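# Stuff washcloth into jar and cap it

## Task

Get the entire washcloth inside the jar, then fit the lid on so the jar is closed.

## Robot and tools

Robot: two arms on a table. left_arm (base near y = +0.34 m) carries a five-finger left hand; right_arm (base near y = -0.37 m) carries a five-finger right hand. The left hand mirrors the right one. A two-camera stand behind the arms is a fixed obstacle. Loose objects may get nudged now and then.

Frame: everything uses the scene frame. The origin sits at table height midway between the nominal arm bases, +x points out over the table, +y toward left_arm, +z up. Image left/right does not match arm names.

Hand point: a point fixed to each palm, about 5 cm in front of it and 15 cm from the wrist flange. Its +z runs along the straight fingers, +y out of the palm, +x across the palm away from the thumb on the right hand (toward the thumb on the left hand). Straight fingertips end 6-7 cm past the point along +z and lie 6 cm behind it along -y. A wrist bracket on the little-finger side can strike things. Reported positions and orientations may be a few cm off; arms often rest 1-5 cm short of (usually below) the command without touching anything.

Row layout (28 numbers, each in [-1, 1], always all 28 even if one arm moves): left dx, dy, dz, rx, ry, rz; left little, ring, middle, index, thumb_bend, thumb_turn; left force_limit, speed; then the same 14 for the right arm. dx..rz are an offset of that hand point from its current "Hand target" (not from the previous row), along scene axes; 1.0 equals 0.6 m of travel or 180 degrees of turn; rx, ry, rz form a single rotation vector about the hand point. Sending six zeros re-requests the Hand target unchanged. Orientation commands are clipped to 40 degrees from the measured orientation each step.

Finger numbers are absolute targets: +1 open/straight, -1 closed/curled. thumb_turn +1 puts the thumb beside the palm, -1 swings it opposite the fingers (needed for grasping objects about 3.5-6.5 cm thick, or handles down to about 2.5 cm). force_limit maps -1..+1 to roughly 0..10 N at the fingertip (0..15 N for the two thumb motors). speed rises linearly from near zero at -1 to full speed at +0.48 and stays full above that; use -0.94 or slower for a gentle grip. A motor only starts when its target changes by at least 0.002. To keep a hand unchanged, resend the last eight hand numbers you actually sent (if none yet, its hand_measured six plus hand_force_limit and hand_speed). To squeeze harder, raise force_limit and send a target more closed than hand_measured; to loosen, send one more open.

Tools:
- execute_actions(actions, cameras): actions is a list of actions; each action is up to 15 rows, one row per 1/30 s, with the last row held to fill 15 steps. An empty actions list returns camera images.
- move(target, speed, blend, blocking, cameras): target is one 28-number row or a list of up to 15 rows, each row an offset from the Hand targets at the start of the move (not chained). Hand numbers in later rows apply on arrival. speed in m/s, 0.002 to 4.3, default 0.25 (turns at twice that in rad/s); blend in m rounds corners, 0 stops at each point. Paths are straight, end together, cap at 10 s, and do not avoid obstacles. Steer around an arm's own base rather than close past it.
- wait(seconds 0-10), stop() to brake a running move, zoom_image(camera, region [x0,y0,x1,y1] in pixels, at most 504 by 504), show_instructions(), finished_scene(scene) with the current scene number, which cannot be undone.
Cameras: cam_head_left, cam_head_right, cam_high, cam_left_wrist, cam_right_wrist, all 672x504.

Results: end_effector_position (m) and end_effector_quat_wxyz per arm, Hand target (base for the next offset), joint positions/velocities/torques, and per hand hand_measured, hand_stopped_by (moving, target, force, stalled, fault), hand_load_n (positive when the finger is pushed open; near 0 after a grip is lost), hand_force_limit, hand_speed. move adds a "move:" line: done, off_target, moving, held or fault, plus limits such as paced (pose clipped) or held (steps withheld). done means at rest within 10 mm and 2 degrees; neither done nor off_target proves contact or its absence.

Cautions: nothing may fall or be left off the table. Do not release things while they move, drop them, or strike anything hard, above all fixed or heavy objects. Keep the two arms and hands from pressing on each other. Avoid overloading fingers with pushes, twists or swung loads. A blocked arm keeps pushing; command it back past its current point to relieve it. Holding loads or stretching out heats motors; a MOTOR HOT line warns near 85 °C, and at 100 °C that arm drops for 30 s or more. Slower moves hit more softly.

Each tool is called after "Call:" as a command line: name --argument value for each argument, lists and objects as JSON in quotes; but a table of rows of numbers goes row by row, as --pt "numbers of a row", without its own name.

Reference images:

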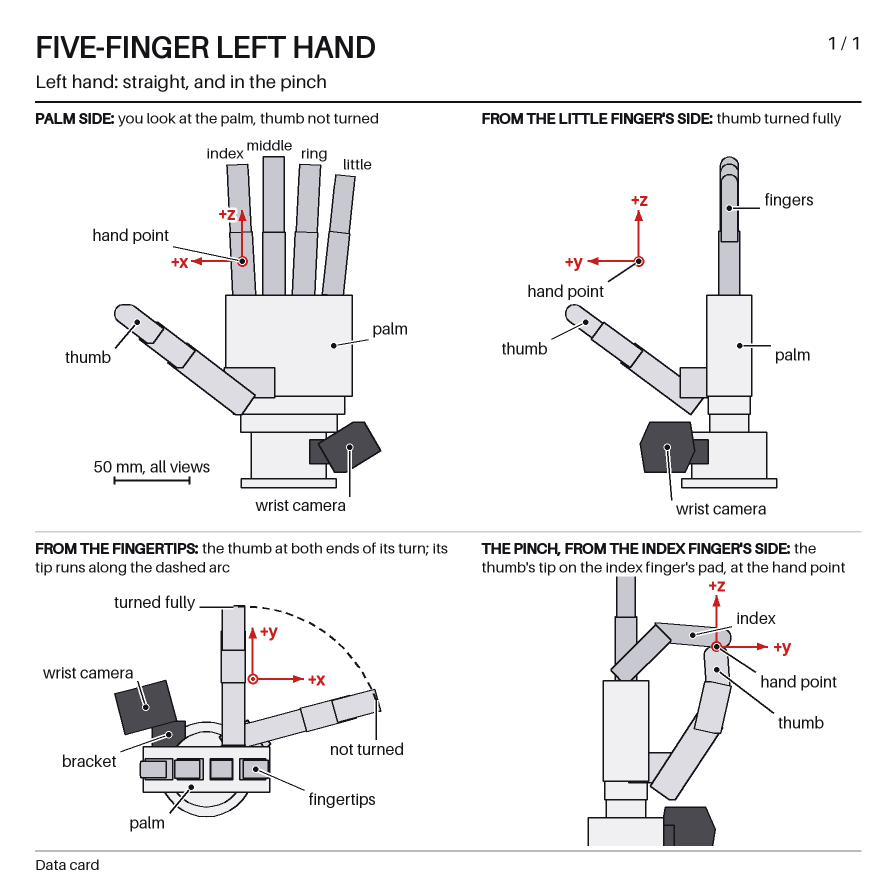

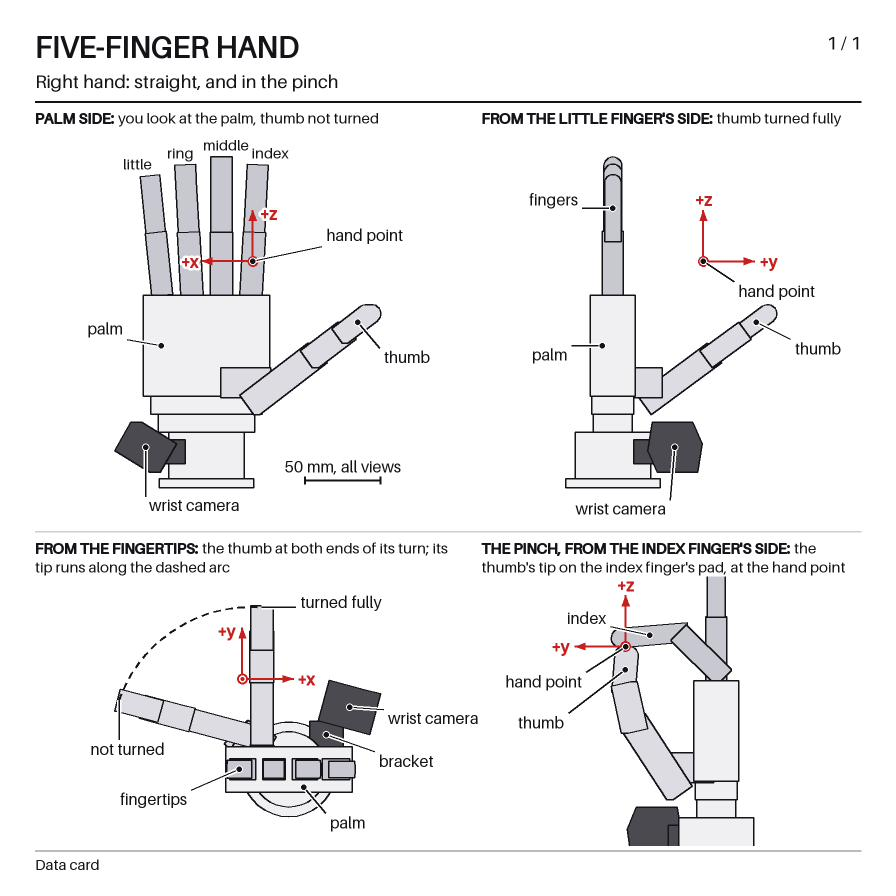

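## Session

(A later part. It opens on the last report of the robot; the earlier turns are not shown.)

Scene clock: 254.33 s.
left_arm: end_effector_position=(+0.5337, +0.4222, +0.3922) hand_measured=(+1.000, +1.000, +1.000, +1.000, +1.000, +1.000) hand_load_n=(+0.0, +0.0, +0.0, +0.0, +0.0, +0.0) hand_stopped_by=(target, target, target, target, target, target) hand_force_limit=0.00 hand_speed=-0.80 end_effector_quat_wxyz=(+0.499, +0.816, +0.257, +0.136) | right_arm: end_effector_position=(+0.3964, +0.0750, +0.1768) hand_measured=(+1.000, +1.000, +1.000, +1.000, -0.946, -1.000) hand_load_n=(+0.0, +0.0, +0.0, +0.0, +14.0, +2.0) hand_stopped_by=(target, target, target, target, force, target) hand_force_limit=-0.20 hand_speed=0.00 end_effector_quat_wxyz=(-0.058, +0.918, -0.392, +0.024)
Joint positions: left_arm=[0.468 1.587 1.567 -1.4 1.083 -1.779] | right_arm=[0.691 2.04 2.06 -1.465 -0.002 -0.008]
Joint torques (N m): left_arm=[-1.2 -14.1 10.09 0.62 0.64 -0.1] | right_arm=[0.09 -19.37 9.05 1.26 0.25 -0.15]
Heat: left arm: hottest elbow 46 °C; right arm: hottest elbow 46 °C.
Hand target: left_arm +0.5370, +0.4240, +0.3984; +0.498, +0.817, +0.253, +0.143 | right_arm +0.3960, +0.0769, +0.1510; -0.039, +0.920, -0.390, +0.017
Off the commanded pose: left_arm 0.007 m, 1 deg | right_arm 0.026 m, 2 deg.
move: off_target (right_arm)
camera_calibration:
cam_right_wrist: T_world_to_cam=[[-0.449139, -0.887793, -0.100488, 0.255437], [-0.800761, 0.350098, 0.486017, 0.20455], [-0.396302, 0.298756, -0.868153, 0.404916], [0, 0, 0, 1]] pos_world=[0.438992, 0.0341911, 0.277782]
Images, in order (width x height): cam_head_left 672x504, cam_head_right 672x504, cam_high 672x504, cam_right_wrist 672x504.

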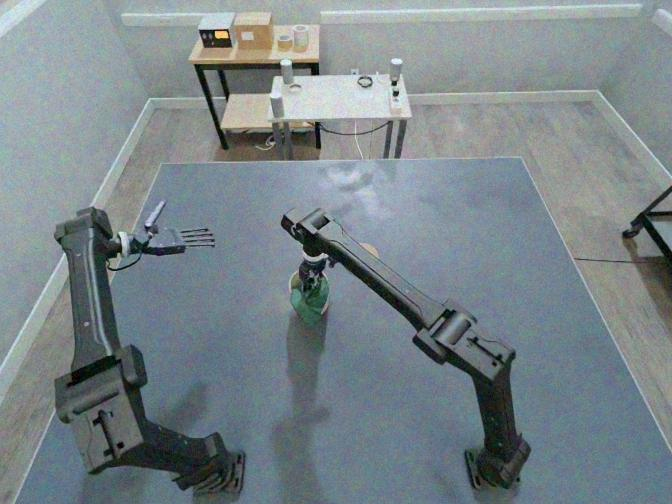

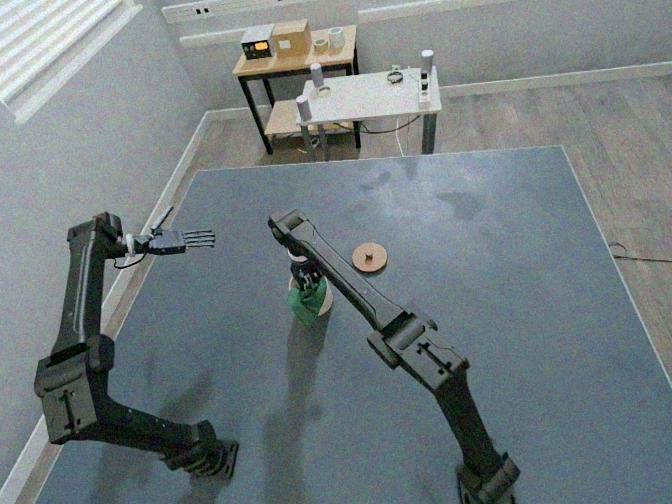

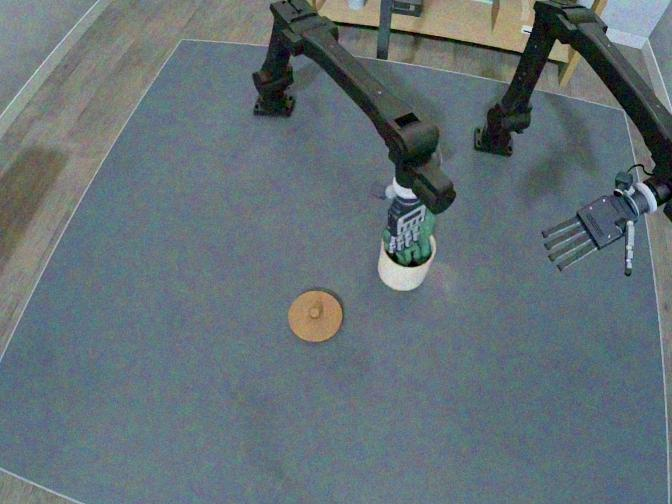

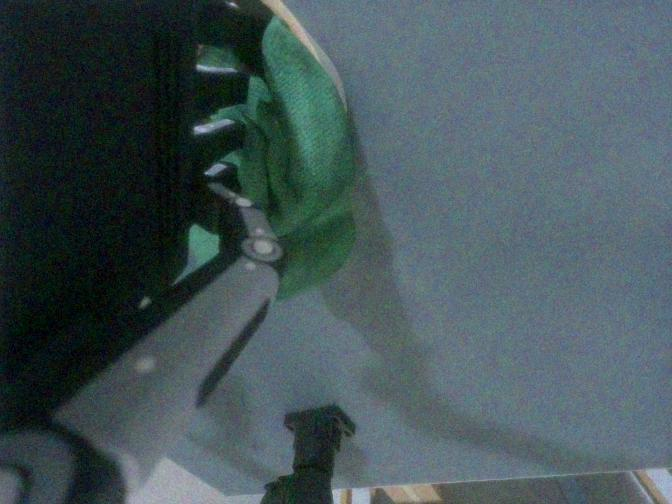

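Call:
move --target '[0,0,0,0,0,0,1,1,1,1,1,1,0,-0.8,0.0,-0.003,-0.14,0,0,0,1,1,1,1,-0.98,-1,-0.2,0]' --cameras '["cam_head_left","cam_high","cam_right_wrist"]' --speed 0.08

Call:
zoom_image --camera "cam_high" --region '[320, 120, 520, 320]'

Call:
zoom_image --camera "cam_head_left" --region '[230, 190, 430, 340]'

Scene clock: 259.67 s.
left_arm: end_effector_position=(+0.5337, +0.4222, +0.3922) hand_measured=(+1.000, +1.000, +1.000, +1.000, +1.000, +1.000) hand_load_n=(+0.0, +0.0, +0.0, +0.0, +0.0, +0.0) hand_stopped_by=(target, target, target, target, target, target) hand_force_limit=0.00 hand_speed=-0.80 end_effector_quat_wxyz=(+0.499, +0.816, +0.257, +0.136) | right_arm: end_effector_position=(+0.4014, +0.0796, +0.1161) hand_measured=(+1.000, +1.000, +1.000, +1.000, -0.946, -1.000) hand_load_n=(+0.0, +0.0, -0.5, -0.5, +14.0, +2.0) hand_stopped_by=(target, target, target, target, force, target) hand_force_limit=-0.20 hand_speed=0.00 end_effector_quat_wxyz=(-0.075, +0.917, -0.391, +0.032)
Joint positions: left_arm=[0.468 1.587 1.567 -1.4 1.083 -1.779] | right_arm=[0.691 2.04 1.903 -1.27 -0.002 -0.008]
Joint torques (N m): left_arm=[-0.97 -14.1 10.07 0.62 0.65 -0.09] | right_arm=[-0.09 -17.08 7.27 1.68 0.22 -0.18]
Heat: left arm: hottest elbow 46 °C; right arm: hottest elbow 45 °C.
Hand target: left_arm +0.5370, +0.4240, +0.3984; +0.498, +0.817, +0.253, +0.143 | right_arm +0.3959, +0.0750, +0.0670; -0.039, +0.920, -0.390, +0.017
Off the commanded pose: left_arm 0.007 m, 1 deg | right_arm 0.050 m, 4 deg.
move: off_target (right_arm)
camera_calibration:
cam_right_wrist: T_world_to_cam=[[-0.445954, -0.884723, -0.135609, 0.258232], [-0.814004, 0.337888, 0.472471, 0.24426], [-0.372186, 0.321087, -0.870851, 0.341624], [0, 0, 0, 1]] pos_world=[0.441136, 0.0362398, 0.217116]
Images, in order (width x height): cam_head_left 672x504, cam_high 672x504, cam_right_wrist 672x504.

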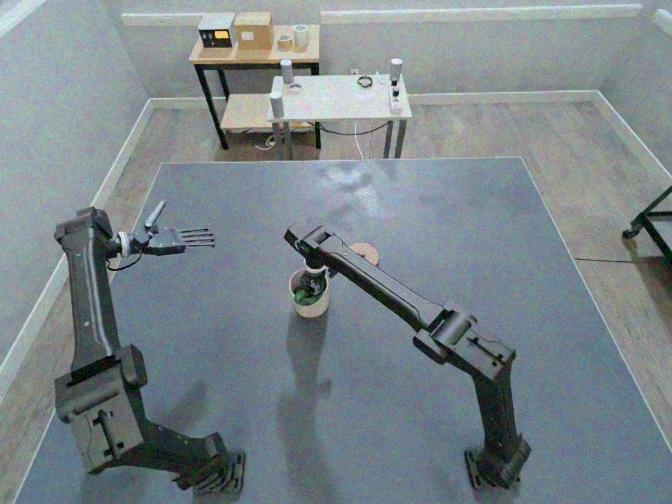

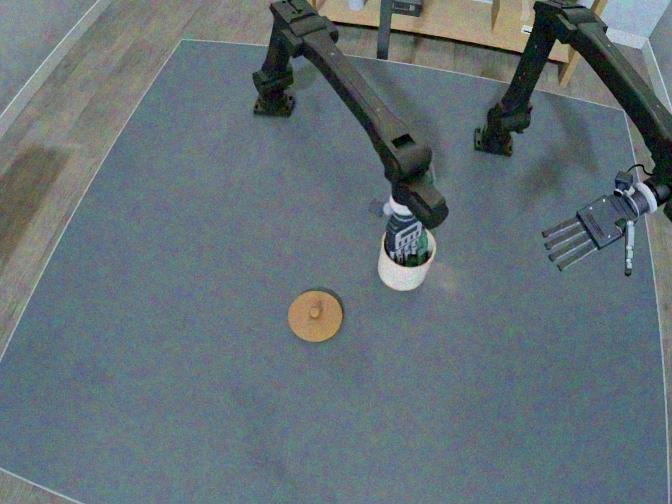

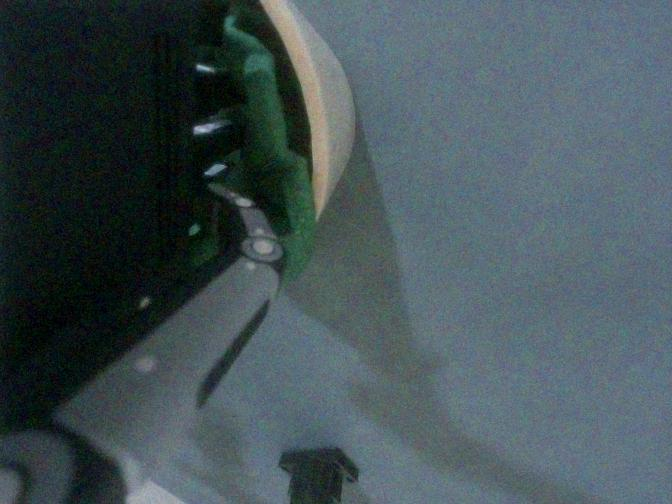

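Scaled by 2.520 from the camera's 672x504 image, which has a finer 960x720 frame.

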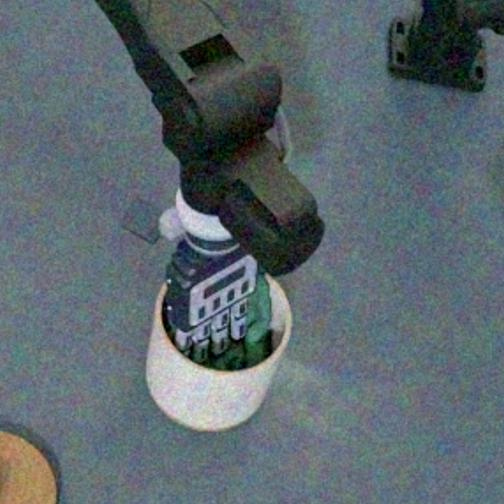

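Scaled by 2.520 from the camera's 672x504 image, which has a finer 960x720 frame.

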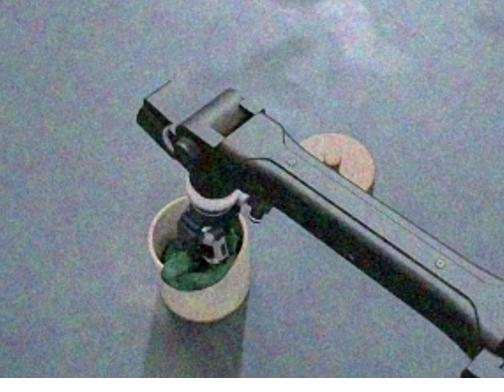

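Call:
move --target '[0,0,0,0,0,0,1,1,1,1,1,1,0,-0.8,-0.005,-0.005,-0.055,0,0,0,1,1,1,1,-0.98,-1,-0.2,0]' --cameras '["cam_head_left","cam_high","cam_right_wrist"]' --speed 0.08

Call:
zoom_image --camera "cam_head_left" --region '[230, 190, 430, 340]'

Scene clock: 262.83 s.
left_arm: end_effector_position=(+0.5337, +0.4222, +0.3922) hand_measured=(+1.000, +1.000, +1.000, +1.000, +1.000, +1.000) hand_load_n=(+0.0, +0.0, +0.0, +0.0, +0.0, +0.0) hand_stopped_by=(target, target, target, target, target, target) hand_force_limit=0.00 hand_speed=-0.80 end_effector_quat_wxyz=(+0.499, +0.816, +0.257, +0.136) | right_arm: end_effector_position=(+0.4025, +0.0805, +0.1031) hand_measured=(+1.000, +1.000, +1.000, +1.000, -0.946, -1.000) hand_load_n=(+0.0, +0.0, -1.0, -1.5, +14.0, +2.0) hand_stopped_by=(target, target, target, target, force, target) hand_force_limit=-0.20 hand_speed=0.00 end_effector_quat_wxyz=(-0.089, +0.915, -0.391, +0.038)
Joint positions: left_arm=[0.468 1.587 1.567 -1.4 1.083 -1.779] | right_arm=[0.691 2.025 1.845 -1.197 -0.001 -0.008]
Joint torques (N m): left_arm=[-0.97 -14.1 10.09 0.61 0.66 -0.08] | right_arm=[-0.09 -15.03 5.91 2.04 0.21 -0.18]
Heat: left arm: hottest elbow 47 °C; right arm: hottest elbow 45 °C.
Hand target: left_arm +0.5370, +0.4240, +0.3984; +0.498, +0.817, +0.253, +0.143 | right_arm +0.3929, +0.0719, +0.0340; -0.039, +0.920, -0.390, +0.017
Off the commanded pose: left_arm 0.007 m, 1 deg | right_arm 0.070 m, 6 deg.
move: off_target (right_arm)
camera_calibration:
cam_right_wrist: T_world_to_cam=[[-0.442567, -0.881586, -0.164136, 0.259041], [-0.824601, 0.328166, 0.460804, 0.257179], [-0.352374, 0.339283, -0.872192, 0.321183], [0, 0, 0, 1]] pos_world=[0.43989, 0.0349974, 0.204142]
Images, in order (width x height): cam_head_left 672x504, cam_high 672x504, cam_right_wrist 672x504.

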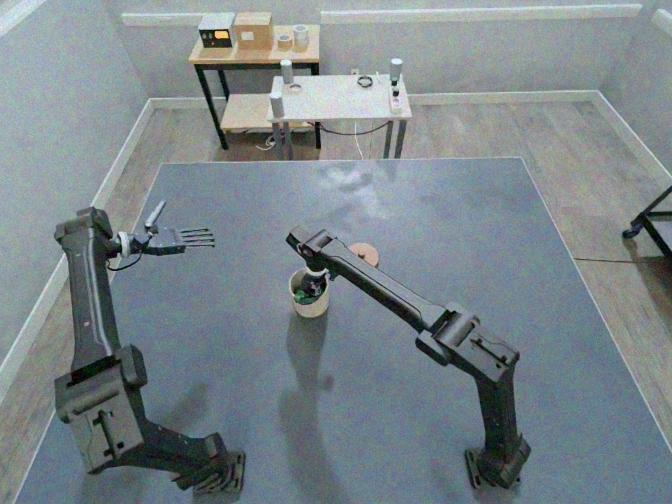

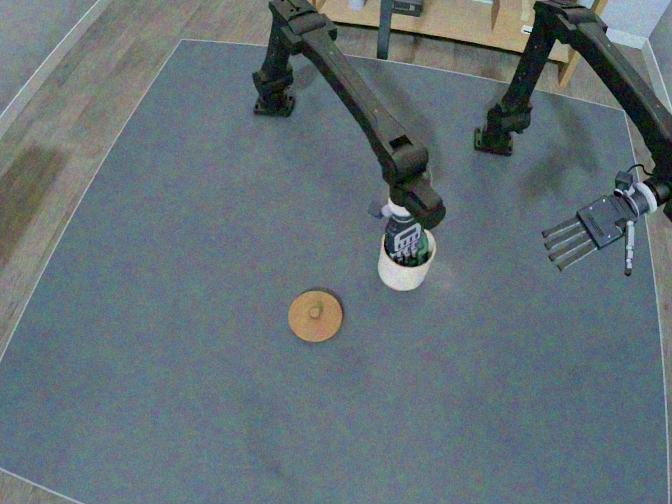

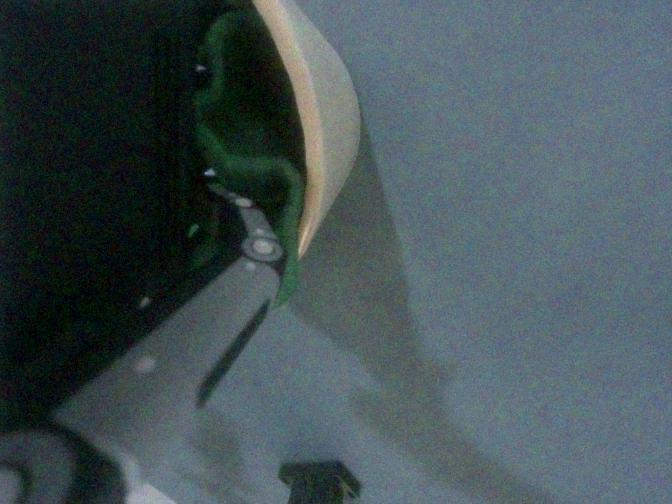

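Scaled by 2.520 from the camera's 672x504 image, which has a finer 960x720 frame.

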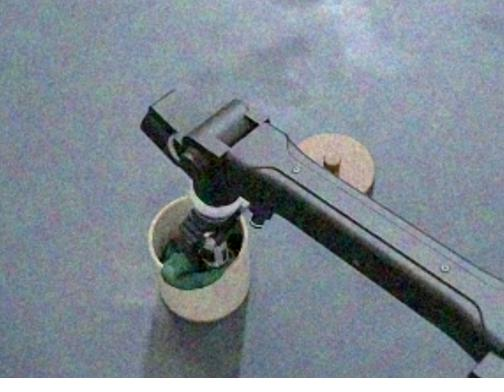

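Call:
move --target '[0,0,0,0,0,0,1,1,1,1,1,1,0,-0.8,0.0,0.0,0.40,0.0193,-0.02,0,1,1,1,1,-0.98,-1,-0.2,0]' --cameras '["cam_head_left","cam_high","cam_right_wrist"]' --speed 0.12

Call:
zoom_image --camera "cam_head_left" --region '[230, 190, 430, 340]'

Call:
zoom_image --camera "cam_right_wrist" --region '[180, 10, 440, 260]'

Call:
zoom_image --camera "cam_high" --region '[320, 120, 520, 320]'

Scene clock: 269.00 s.
left_arm: end_effector_position=(+0.5337, +0.4222, +0.3922) hand_measured=(+1.000, +1.000, +1.000, +1.000, +1.000, +1.000) hand_load_n=(+0.0, +0.0, +0.0, +0.0, +0.0, +0.0) hand_stopped_by=(target, target, target, target, target, target) hand_force_limit=0.00 hand_speed=-0.80 end_effector_quat_wxyz=(+0.499, +0.816, +0.257, +0.136) | right_arm: end_effector_position=(+0.3852, +0.0636, +0.2666) hand_measured=(+1.000, +1.000, +1.000, +1.000, -0.946, -1.000) hand_load_n=(+0.0, -0.5, +0.0, +0.0, +14.0, +2.0) hand_stopped_by=(target, target, target, target, force, target) hand_force_limit=-0.20 hand_speed=0.00 end_effector_quat_wxyz=(-0.068, +0.917, -0.391, +0.030)
Joint positions: left_arm=[0.468 1.587 1.567 -1.4 1.083 -1.779] | right_arm=[0.691 2.001 2.236 -1.657 0.001 -0.008]
Joint torques (N m): left_arm=[-1.03 -14.1 10.09 0.57 0.64 -0.09] | right_arm=[-0.15 -19.66 14.32 0.66 0.06 -0.18]
Heat: left arm: hottest elbow 47 °C; right arm: hottest elbow 45 °C.
Hand target: left_arm +0.5370, +0.4240, +0.3984; +0.498, +0.817, +0.253, +0.143 | right_arm +0.3929, +0.0719, +0.2740; -0.079, +0.917, -0.389, +0.034
Off the commanded pose: left_arm 0.007 m, 1 deg | right_arm 0.014 m, 1 deg.
move: off_target (right_arm)
camera_calibration:
cam_right_wrist: T_world_to_cam=[[-0.447353, -0.885969, -0.12221, 0.25426], [-0.810116, 0.343519, 0.475086, 0.162817], [-0.37893, 0.311535, -0.871411, 0.475305], [0, 0, 0, 1]] pos_world=[0.425752, 0.0212616, 0.367907]
Images, in order (width x height): cam_head_left 672x504, cam_high 672x504, cam_right_wrist 672x504.

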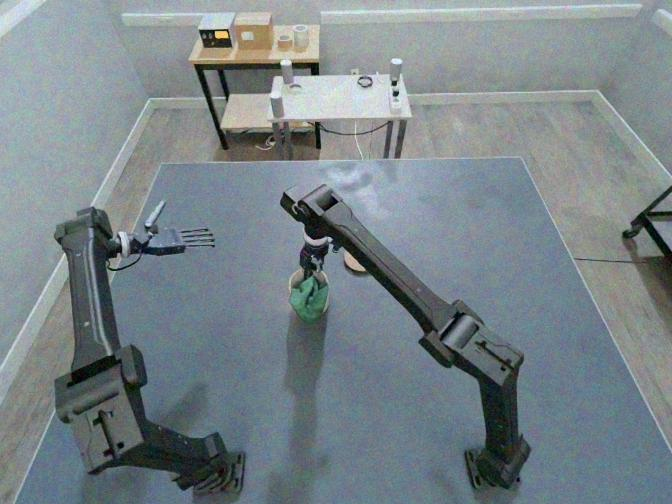

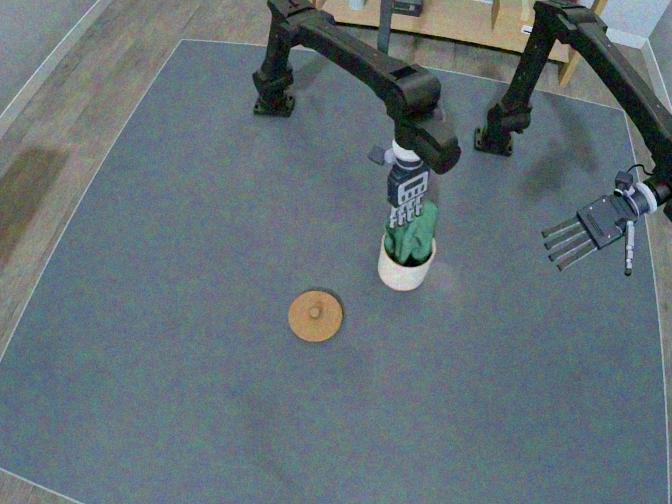

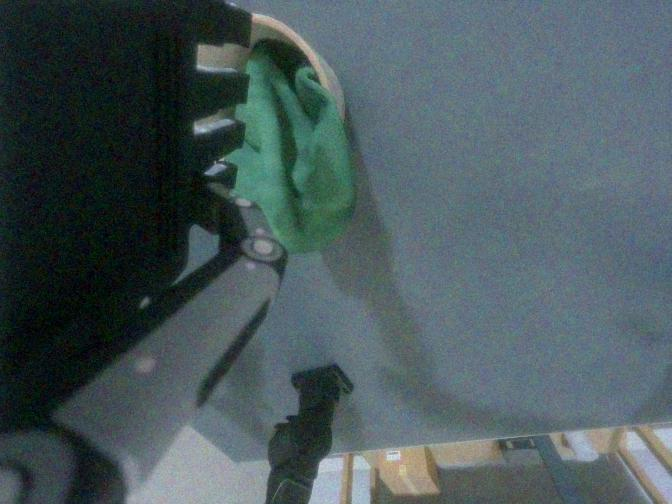

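Scaled by 2.520 from the camera's 672x504 image, which has a finer 960x720 frame.

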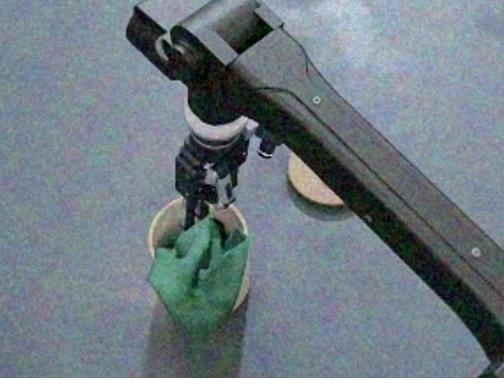

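Scaled by 1.938 from the camera's 672x504 image, which has a finer 960x720 frame.

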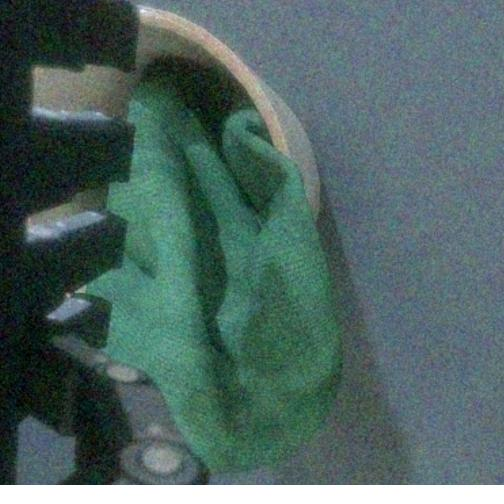

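Scaled by 2.520 from the camera's 672x504 image, which has a finer 960x720 frame.

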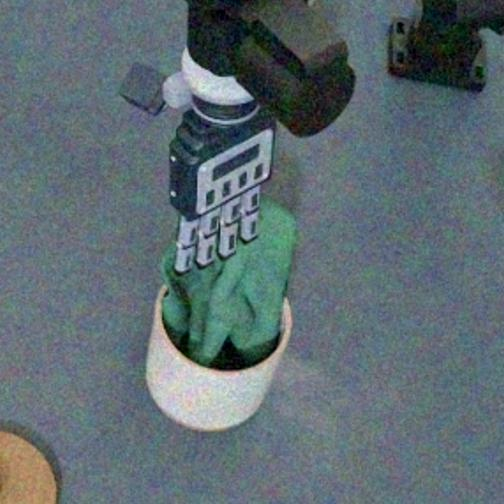

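Call:
move --pt "0 0 0 0 0 0 1 1 1 1 1 1 0 -0.8 -0.1098 -0.1248 0.05 0 0 0 1 1 1 1 -0.98 -1 -0.2 0" --pt "0 0 0 0 0 0 1 1 1 1 1 1 0 -0.8 -0.1098 -0.1248 0.05 0 0 0 1 1 1 1 1 1 -0.2 0" --pt "0 0 0 0 0 0 1 1 1 1 1 1 0 -0.8 -0.1098 -0.1248 -0.11 0 0 0 1 1 1 1 1 1 -0.2 0" --cameras '["cam_head_left","cam_high","cam_right_wrist"]' --speed 0.15

Call:
zoom_image --camera "cam_head_left" --region '[230, 190, 430, 340]'

Call:
zoom_image --camera "cam_right_wrist" --region '[140, 0, 440, 260]'

Call:
zoom_image --camera "cam_high" --region '[320, 120, 520, 320]'

Scene clock: 295.50 s.
left_arm: end_effector_position=(+0.5337, +0.4222, +0.3922) hand_measured=(+1.000, +1.000, +1.000, +1.000, +1.000, +1.000) hand_load_n=(+0.0, +0.0, +0.0, +0.0, +0.0, +0.0) hand_stopped_by=(target, target, target, target, target, target) hand_force_limit=0.00 hand_speed=-0.80 end_effector_quat_wxyz=(+0.499, +0.816, +0.257, +0.136) | right_arm: end_effector_position=(+0.3247, +0.0036, +0.2089) hand_measured=(+1.000, +1.000, +1.000, +1.000, +1.000, +1.000) hand_load_n=(+0.0, +0.0, +0.0, +0.0, +0.0, +0.0) hand_stopped_by=(target, target, target, target, target, target) hand_force_limit=-0.20 hand_speed=0.00 end_effector_quat_wxyz=(-0.077, +0.918, -0.388, +0.034)
Joint positions: left_arm=[0.468 1.587 1.567 -1.4 1.083 -1.779] | right_arm=[0.688 1.709 1.661 -1.355 -0.001 -0.019]
Joint torques (N m): left_arm=[-1.14 -14.1 10.07 0.65 0.66 -0.09] | right_arm=[-1.26 -18.08 8.68 1.44 -0.01 -0.24]
Heat: left arm: hottest elbow 47 °C; right arm: hottest elbow 48 °C.
Hand target: left_arm +0.5370, +0.4240, +0.3984; +0.498, +0.817, +0.253, +0.143 | right_arm +0.3270, -0.0029, +0.2080; -0.079, +0.917, -0.389, +0.034
Off the commanded pose: left_arm 0.007 m, 1 deg | right_arm 0.007 m, 0 deg.
move: done
camera_calibration:
cam_right_wrist: T_world_to_cam=[[-0.438622, -0.887711, -0.13993, 0.167817], [-0.819382, 0.331095, 0.467964, 0.166392], [-0.369087, 0.319915, -0.872599, 0.417725], [0, 0, 0, 1]] pos_world=[0.364124, -0.0397548, 0.310124]
Images, in order (width x height): cam_head_left 672x504, cam_high 672x504, cam_right_wrist 672x504.

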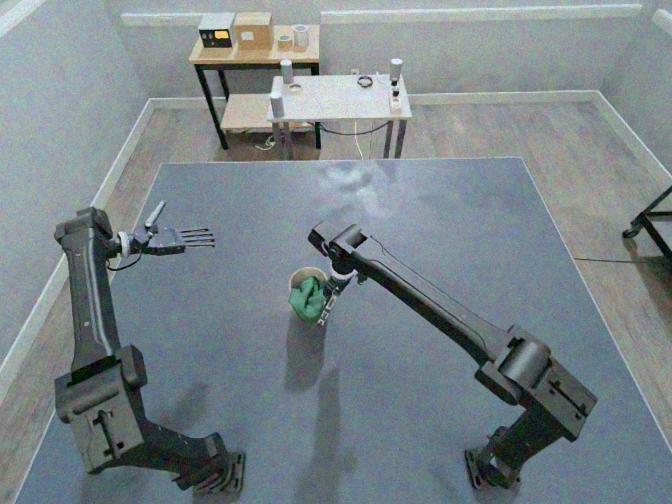

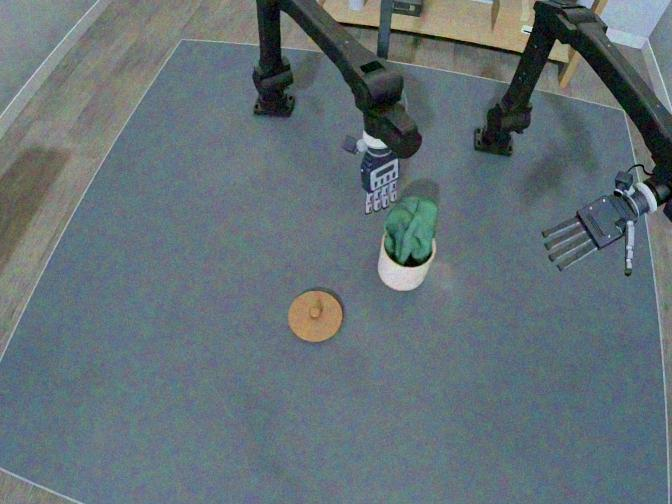

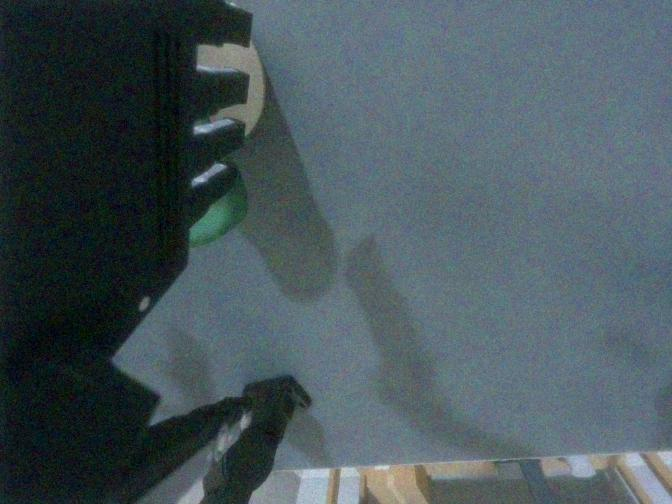

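Scaled by 2.520 from the camera's 672x504 image, which has a finer 960x720 frame.

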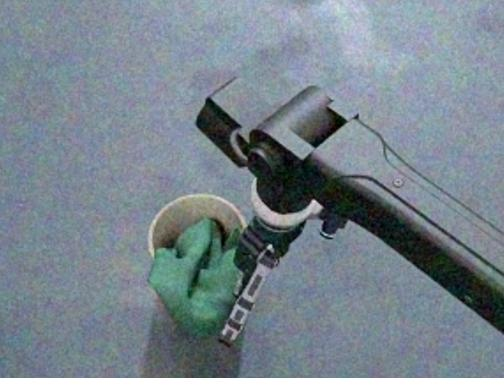

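Scaled by 1.680 from the camera's 672x504 image, which has a finer 960x720 frame.

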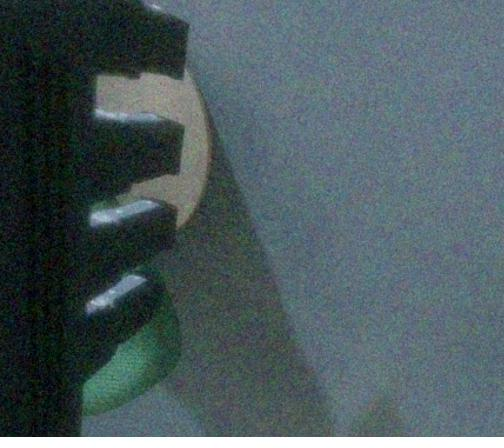

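Scaled by 2.520 from the camera's 672x504 image, which has a finer 960x720 frame.

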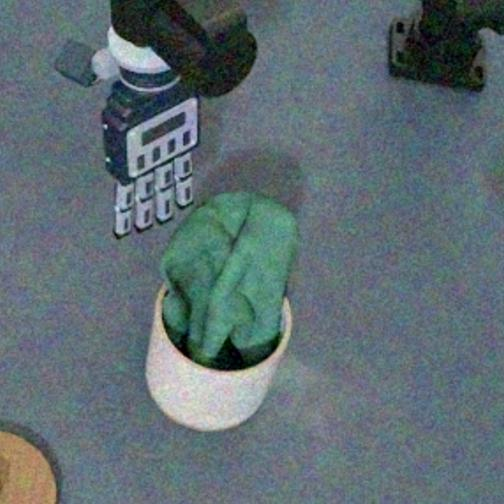

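Call:
move --pt "0 0 0 0 0 0 1 1 1 1 1 1 0 -0.8 -0.06 0.1 0.13 0 0 -0.12 1 1 1 1 1 1 -0.2 0" --pt "0 0 0 0 0 0 1 1 1 1 1 1 0 -0.8 -0.048 0.248 0.13 0 0 -0.2444 1 1 1 1 1 1 -0.2 0" --pt "0 0 0 0 0 0 1 1 1 1 1 1 0 -0.8 -0.048 0.248 0 0 0 -0.2444 1 1 1 1 1 1 -0.2 0" --cameras '["cam_head_left","cam_high","cam_right_wrist"]' --speed 0.2 --blend '[0.03,0.03,0]'

Call:
zoom_image --camera "cam_head_left" --region '[230, 190, 430, 340]'

Call:
zoom_image --camera "cam_high" --region '[320, 120, 520, 320]'

Scene clock: 305.37 s.
left_arm: end_effector_position=(+0.5337, +0.4222, +0.3922) hand_measured=(+1.000, +1.000, +1.000, +1.000, +1.000, +1.000) hand_load_n=(+0.0, +0.0, +0.0, +0.0, +0.0, +0.0) hand_stopped_by=(target, target, target, target, target, target) hand_force_limit=0.00 hand_speed=-0.80 end_effector_quat_wxyz=(+0.499, +0.816, +0.257, +0.136) | right_arm: end_effector_position=(+0.3015, +0.1410, +0.2245) hand_measured=(+1.000, +1.000, +1.000, +1.000, +1.000, +1.000) hand_load_n=(+0.0, +0.0, +0.0, +0.0, +0.0, +0.0) hand_stopped_by=(target, target, target, target, target, target) hand_force_limit=-0.20 hand_speed=0.00 end_effector_quat_wxyz=(-0.071, +0.703, -0.705, +0.059)
Joint positions: left_arm=[0.468 1.587 1.567 -1.4 1.083 -1.779] | right_arm=[0.867 1.867 1.923 -1.503 0.138 0.925]
Joint torques (N m): left_arm=[-1.08 -14.04 10.13 0.66 0.65 -0.09] | right_arm=[0.67 -17.9 9.05 1.33 0.35 -0.05]
Heat: left arm: hottest elbow 47 °C; right arm: hottest elbow 48 °C.
Hand target: left_arm +0.5370, +0.4240, +0.3984; +0.498, +0.817, +0.253, +0.143 | right_arm +0.2982, +0.1459, +0.2081; -0.061, +0.704, -0.704, +0.062
Off the commanded pose: left_arm 0.007 m, 1 deg | right_arm 0.018 m, 1 deg.
move: off_target (right_arm)
camera_calibration:
cam_right_wrist: T_world_to_cam=[[-0.931216, -0.327075, -0.160806, 0.35592], [-0.363423, 0.799907, 0.477569, -0.111081], [-0.027571, 0.503161, -0.863753, 0.248029], [0, 0, 0, 1]] pos_world=[0.297907, 0.0804684, 0.324519]
Images, in order (width x height): cam_head_left 672x504, cam_high 672x504, cam_right_wrist 672x504.

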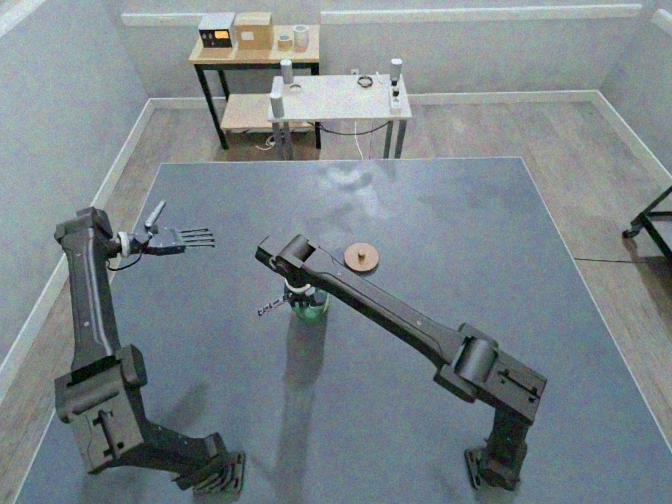

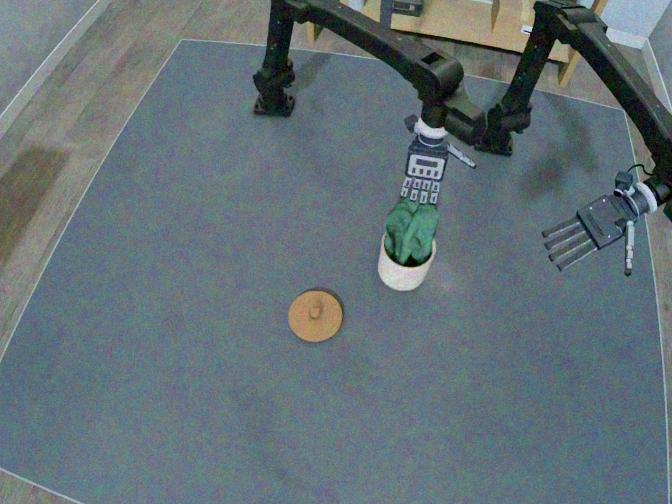

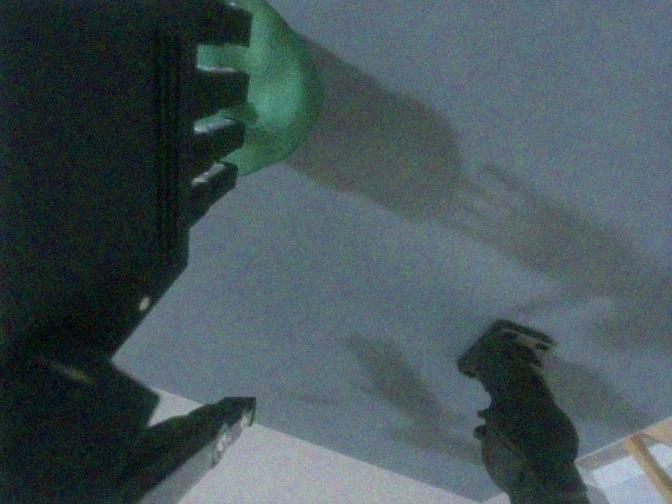

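Scaled by 2.520 from the camera's 672x504 image, which has a finer 960x720 frame.

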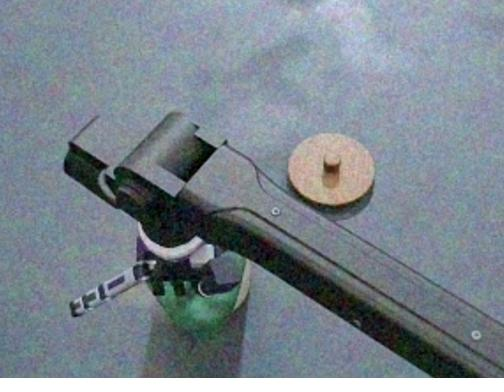

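Scaled by 2.520 from the camera's 672x504 image, which has a finer 960x720 frame.

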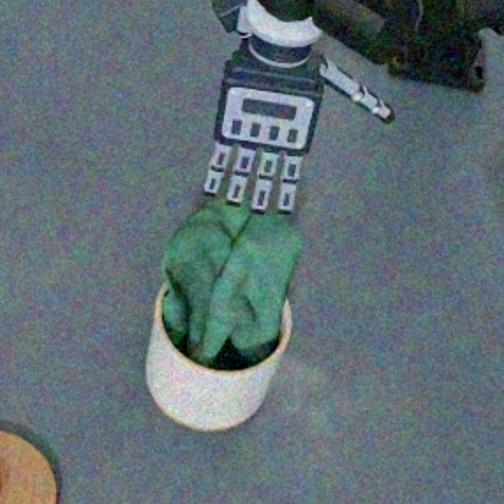

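Call:
move --pt "0 0 0 0 0 0 1 1 1 1 1 1 0 -0.8 -0.08 0.008 0 0 0 0 1 1 1 1 1 1 -0.2 0" --pt "0 0 0 0 0 0 1 1 1 1 1 1 0 -0.8 -0.08 0.008 -0.035 0 0 0 1 1 1 1 1 1 -0.2 0" --cameras '["cam_high","cam_right_wrist"]' --speed 0.12

Call:
zoom_image --camera "cam_high" --region '[320, 120, 520, 320]'

Scene clock: 313.63 s.
left_arm: end_effector_position=(+0.5337, +0.4222, +0.3922) hand_measured=(+1.000, +1.000, +1.000, +1.000, +1.000, +1.000) hand_load_n=(+0.0, +0.0, +0.0, +0.0, +0.0, +0.0) hand_stopped_by=(target, target, target, target, target, target) hand_force_limit=0.00 hand_speed=-0.80 end_effector_quat_wxyz=(+0.499, +0.816, +0.257, +0.136) | right_arm: end_effector_position=(+0.2517, +0.1514, +0.1921) hand_measured=(+1.000, +1.000, +1.000, +1.000, +1.000, +1.000) hand_load_n=(+0.0, +0.0, +0.0, +0.0, +0.0, +0.0) hand_stopped_by=(target, target, target, target, target, target) hand_force_limit=-0.20 hand_speed=0.00 end_effector_quat_wxyz=(-0.062, +0.707, -0.702, +0.060)
Joint positions: left_arm=[0.468 1.587 1.567 -1.4 1.083 -1.779] | right_arm=[0.947 1.828 1.782 -1.43 0.145 0.999]
Joint torques (N m): left_arm=[-1.2 -14.21 10.11 0.61 0.66 -0.09] | right_arm=[0.03 -18.78 8.64 1.24 0.36 -0.06]
Heat: left arm: hottest elbow 47 °C; right arm: hottest elbow 47 °C.
Hand target: left_arm +0.5370, +0.4240, +0.3984; +0.498, +0.817, +0.253, +0.143 | right_arm +0.2503, +0.1506, +0.1870; -0.061, +0.704, -0.704, +0.062
Off the commanded pose: left_arm 0.007 m, 1 deg | right_arm 0.005 m, 0 deg.
move: done
camera_calibration:
cam_right_wrist: T_world_to_cam=[[-0.930523, -0.336038, -0.145618, 0.306027], [-0.363945, 0.804108, 0.470057, -0.121233], [-0.0408643, 0.490396, -0.870541, 0.220063], [0, 0, 0, 1]] pos_world=[0.249636, 0.0924036, 0.293123]
Images, in order (width x height): cam_high 672x504, cam_right_wrist 672x504.

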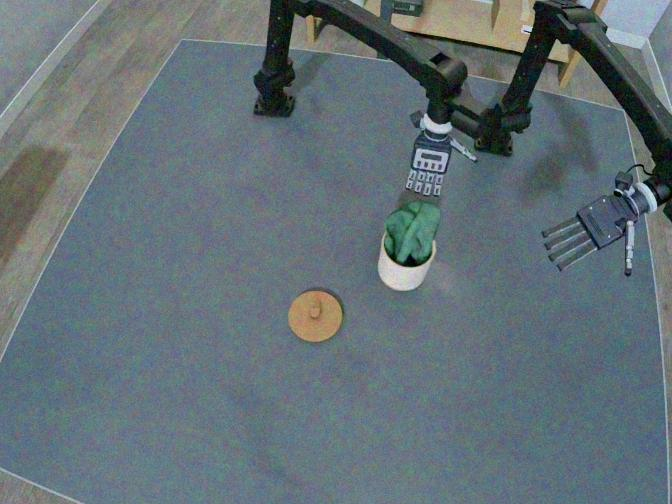

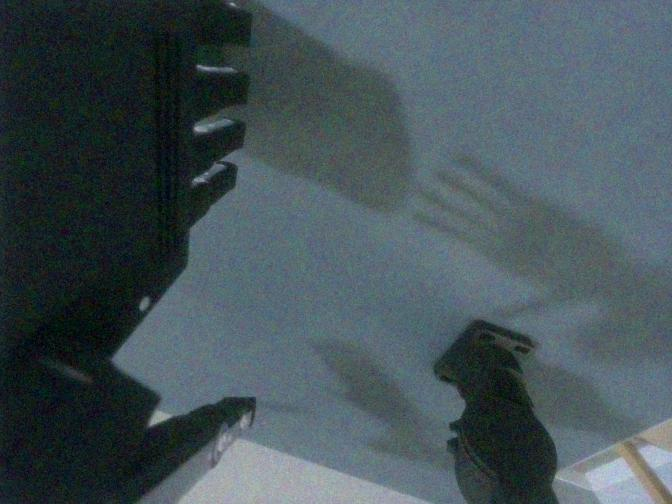

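Scaled by 2.520 from the camera's 672x504 image, which has a finer 960x720 frame.

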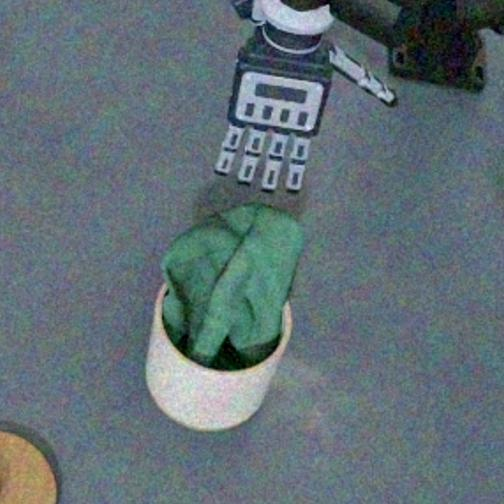

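Call:
move --pt "0 0 0 0 0 0 1 1 1 1 1 1 0 -0.8 0.02 -0.008 0.02 0 0 0 1 1 1 1 1 1 -0.2 0" --pt "0 0 0 0 0 0 1 1 1 1 1 1 0 -0.8 0.125 -0.008 0.035 0 0 0 1 1 1 1 1 1 -0.2 0" --cameras '["cam_head_left","cam_high","cam_right_wrist"]' --speed 0.1 --blend '[0.02,0]'

Call:
zoom_image --camera "cam_high" --region '[320, 120, 520, 320]'

Call:
zoom_image --camera "cam_head_left" --region '[230, 190, 430, 340]'

Scene clock: 319.47 s.
left_arm: end_effector_position=(+0.5337, +0.4222, +0.3922) hand_measured=(+1.000, +1.000, +1.000, +1.000, +1.000, +1.000) hand_load_n=(+0.0, +0.0, +0.0, +0.0, +0.0, +0.0) hand_stopped_by=(target, target, target, target, target, target) hand_force_limit=0.00 hand_speed=-0.80 end_effector_quat_wxyz=(+0.499, +0.816, +0.257, +0.136) | right_arm: end_effector_position=(+0.3125, +0.1366, +0.2045) hand_measured=(+1.000, +1.000, +1.000, +1.000, +1.000, +1.000) hand_load_n=(+0.0, +0.0, +0.0, +0.0, +0.0, +0.0) hand_stopped_by=(target, target, target, target, target, target) hand_force_limit=-0.20 hand_speed=0.00 end_effector_quat_wxyz=(-0.055, +0.704, -0.705, +0.063)
Joint positions: left_arm=[0.468 1.587 1.567 -1.4 1.083 -1.779] | right_arm=[0.849 1.901 1.922 -1.499 0.14 0.908]
Joint torques (N m): left_arm=[-1.03 -13.98 10.07 0.62 0.66 -0.08] | right_arm=[-0.85 -17.55 14.56 0.44 0.12 -0.26]
Heat: left arm: hottest elbow 47 °C; right arm: hottest elbow 46 °C.
Hand target: left_arm +0.5370, +0.4240, +0.3984; +0.498, +0.817, +0.253, +0.143 | right_arm +0.3253, +0.1459, +0.2080; -0.061, +0.704, -0.705, +0.062
Off the commanded pose: left_arm 0.007 m, 1 deg | right_arm 0.016 m, 1 deg.
move: off_target (right_arm); blend cut to 0.0088 m at target 1
camera_calibration:
cam_right_wrist: T_world_to_cam=[[-0.934015, -0.330482, -0.135642, 0.357717], [-0.354774, 0.813623, 0.4606, -0.0952214], [-0.0418584, 0.478329, -0.877182, 0.243907], [0, 0, 0, 1]] pos_world=[0.31054, 0.0790255, 0.306331]
Images, in order (width x height): cam_head_left 672x504, cam_high 672x504, cam_right_wrist 672x504.

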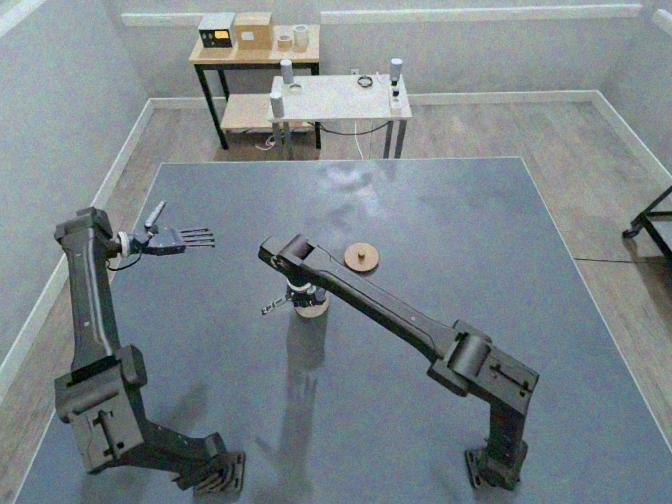

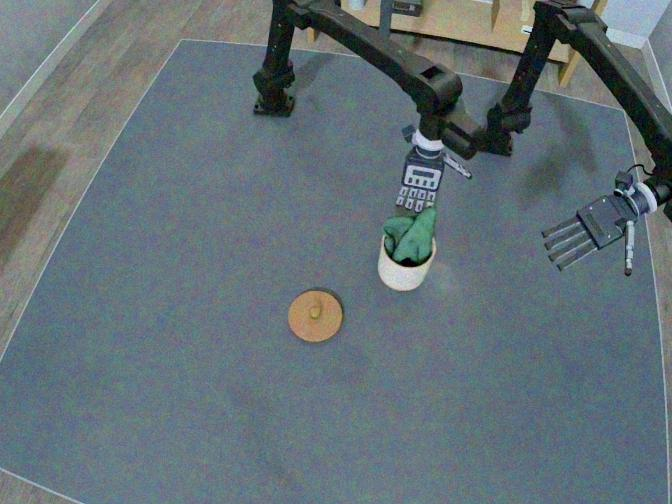

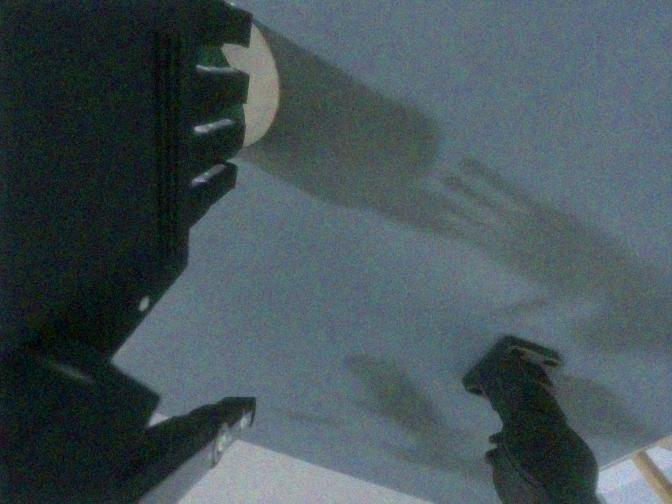

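Scaled by 2.520 from the camera's 672x504 image, which has a finer 960x720 frame.

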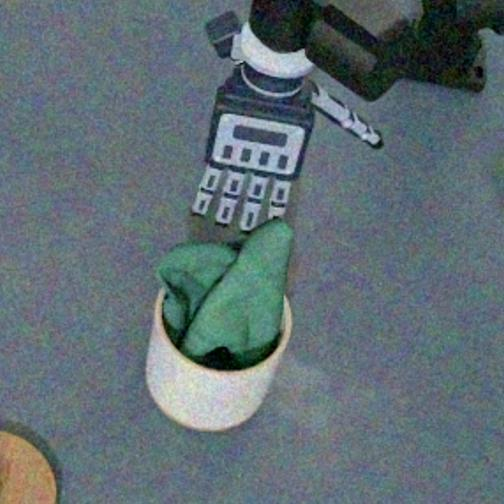

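Scaled by 2.520 from the camera's 672x504 image, which has a finer 960x720 frame.

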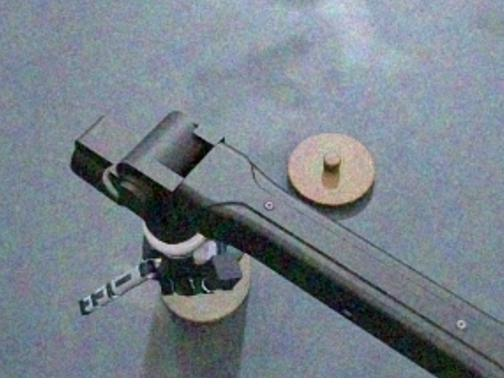

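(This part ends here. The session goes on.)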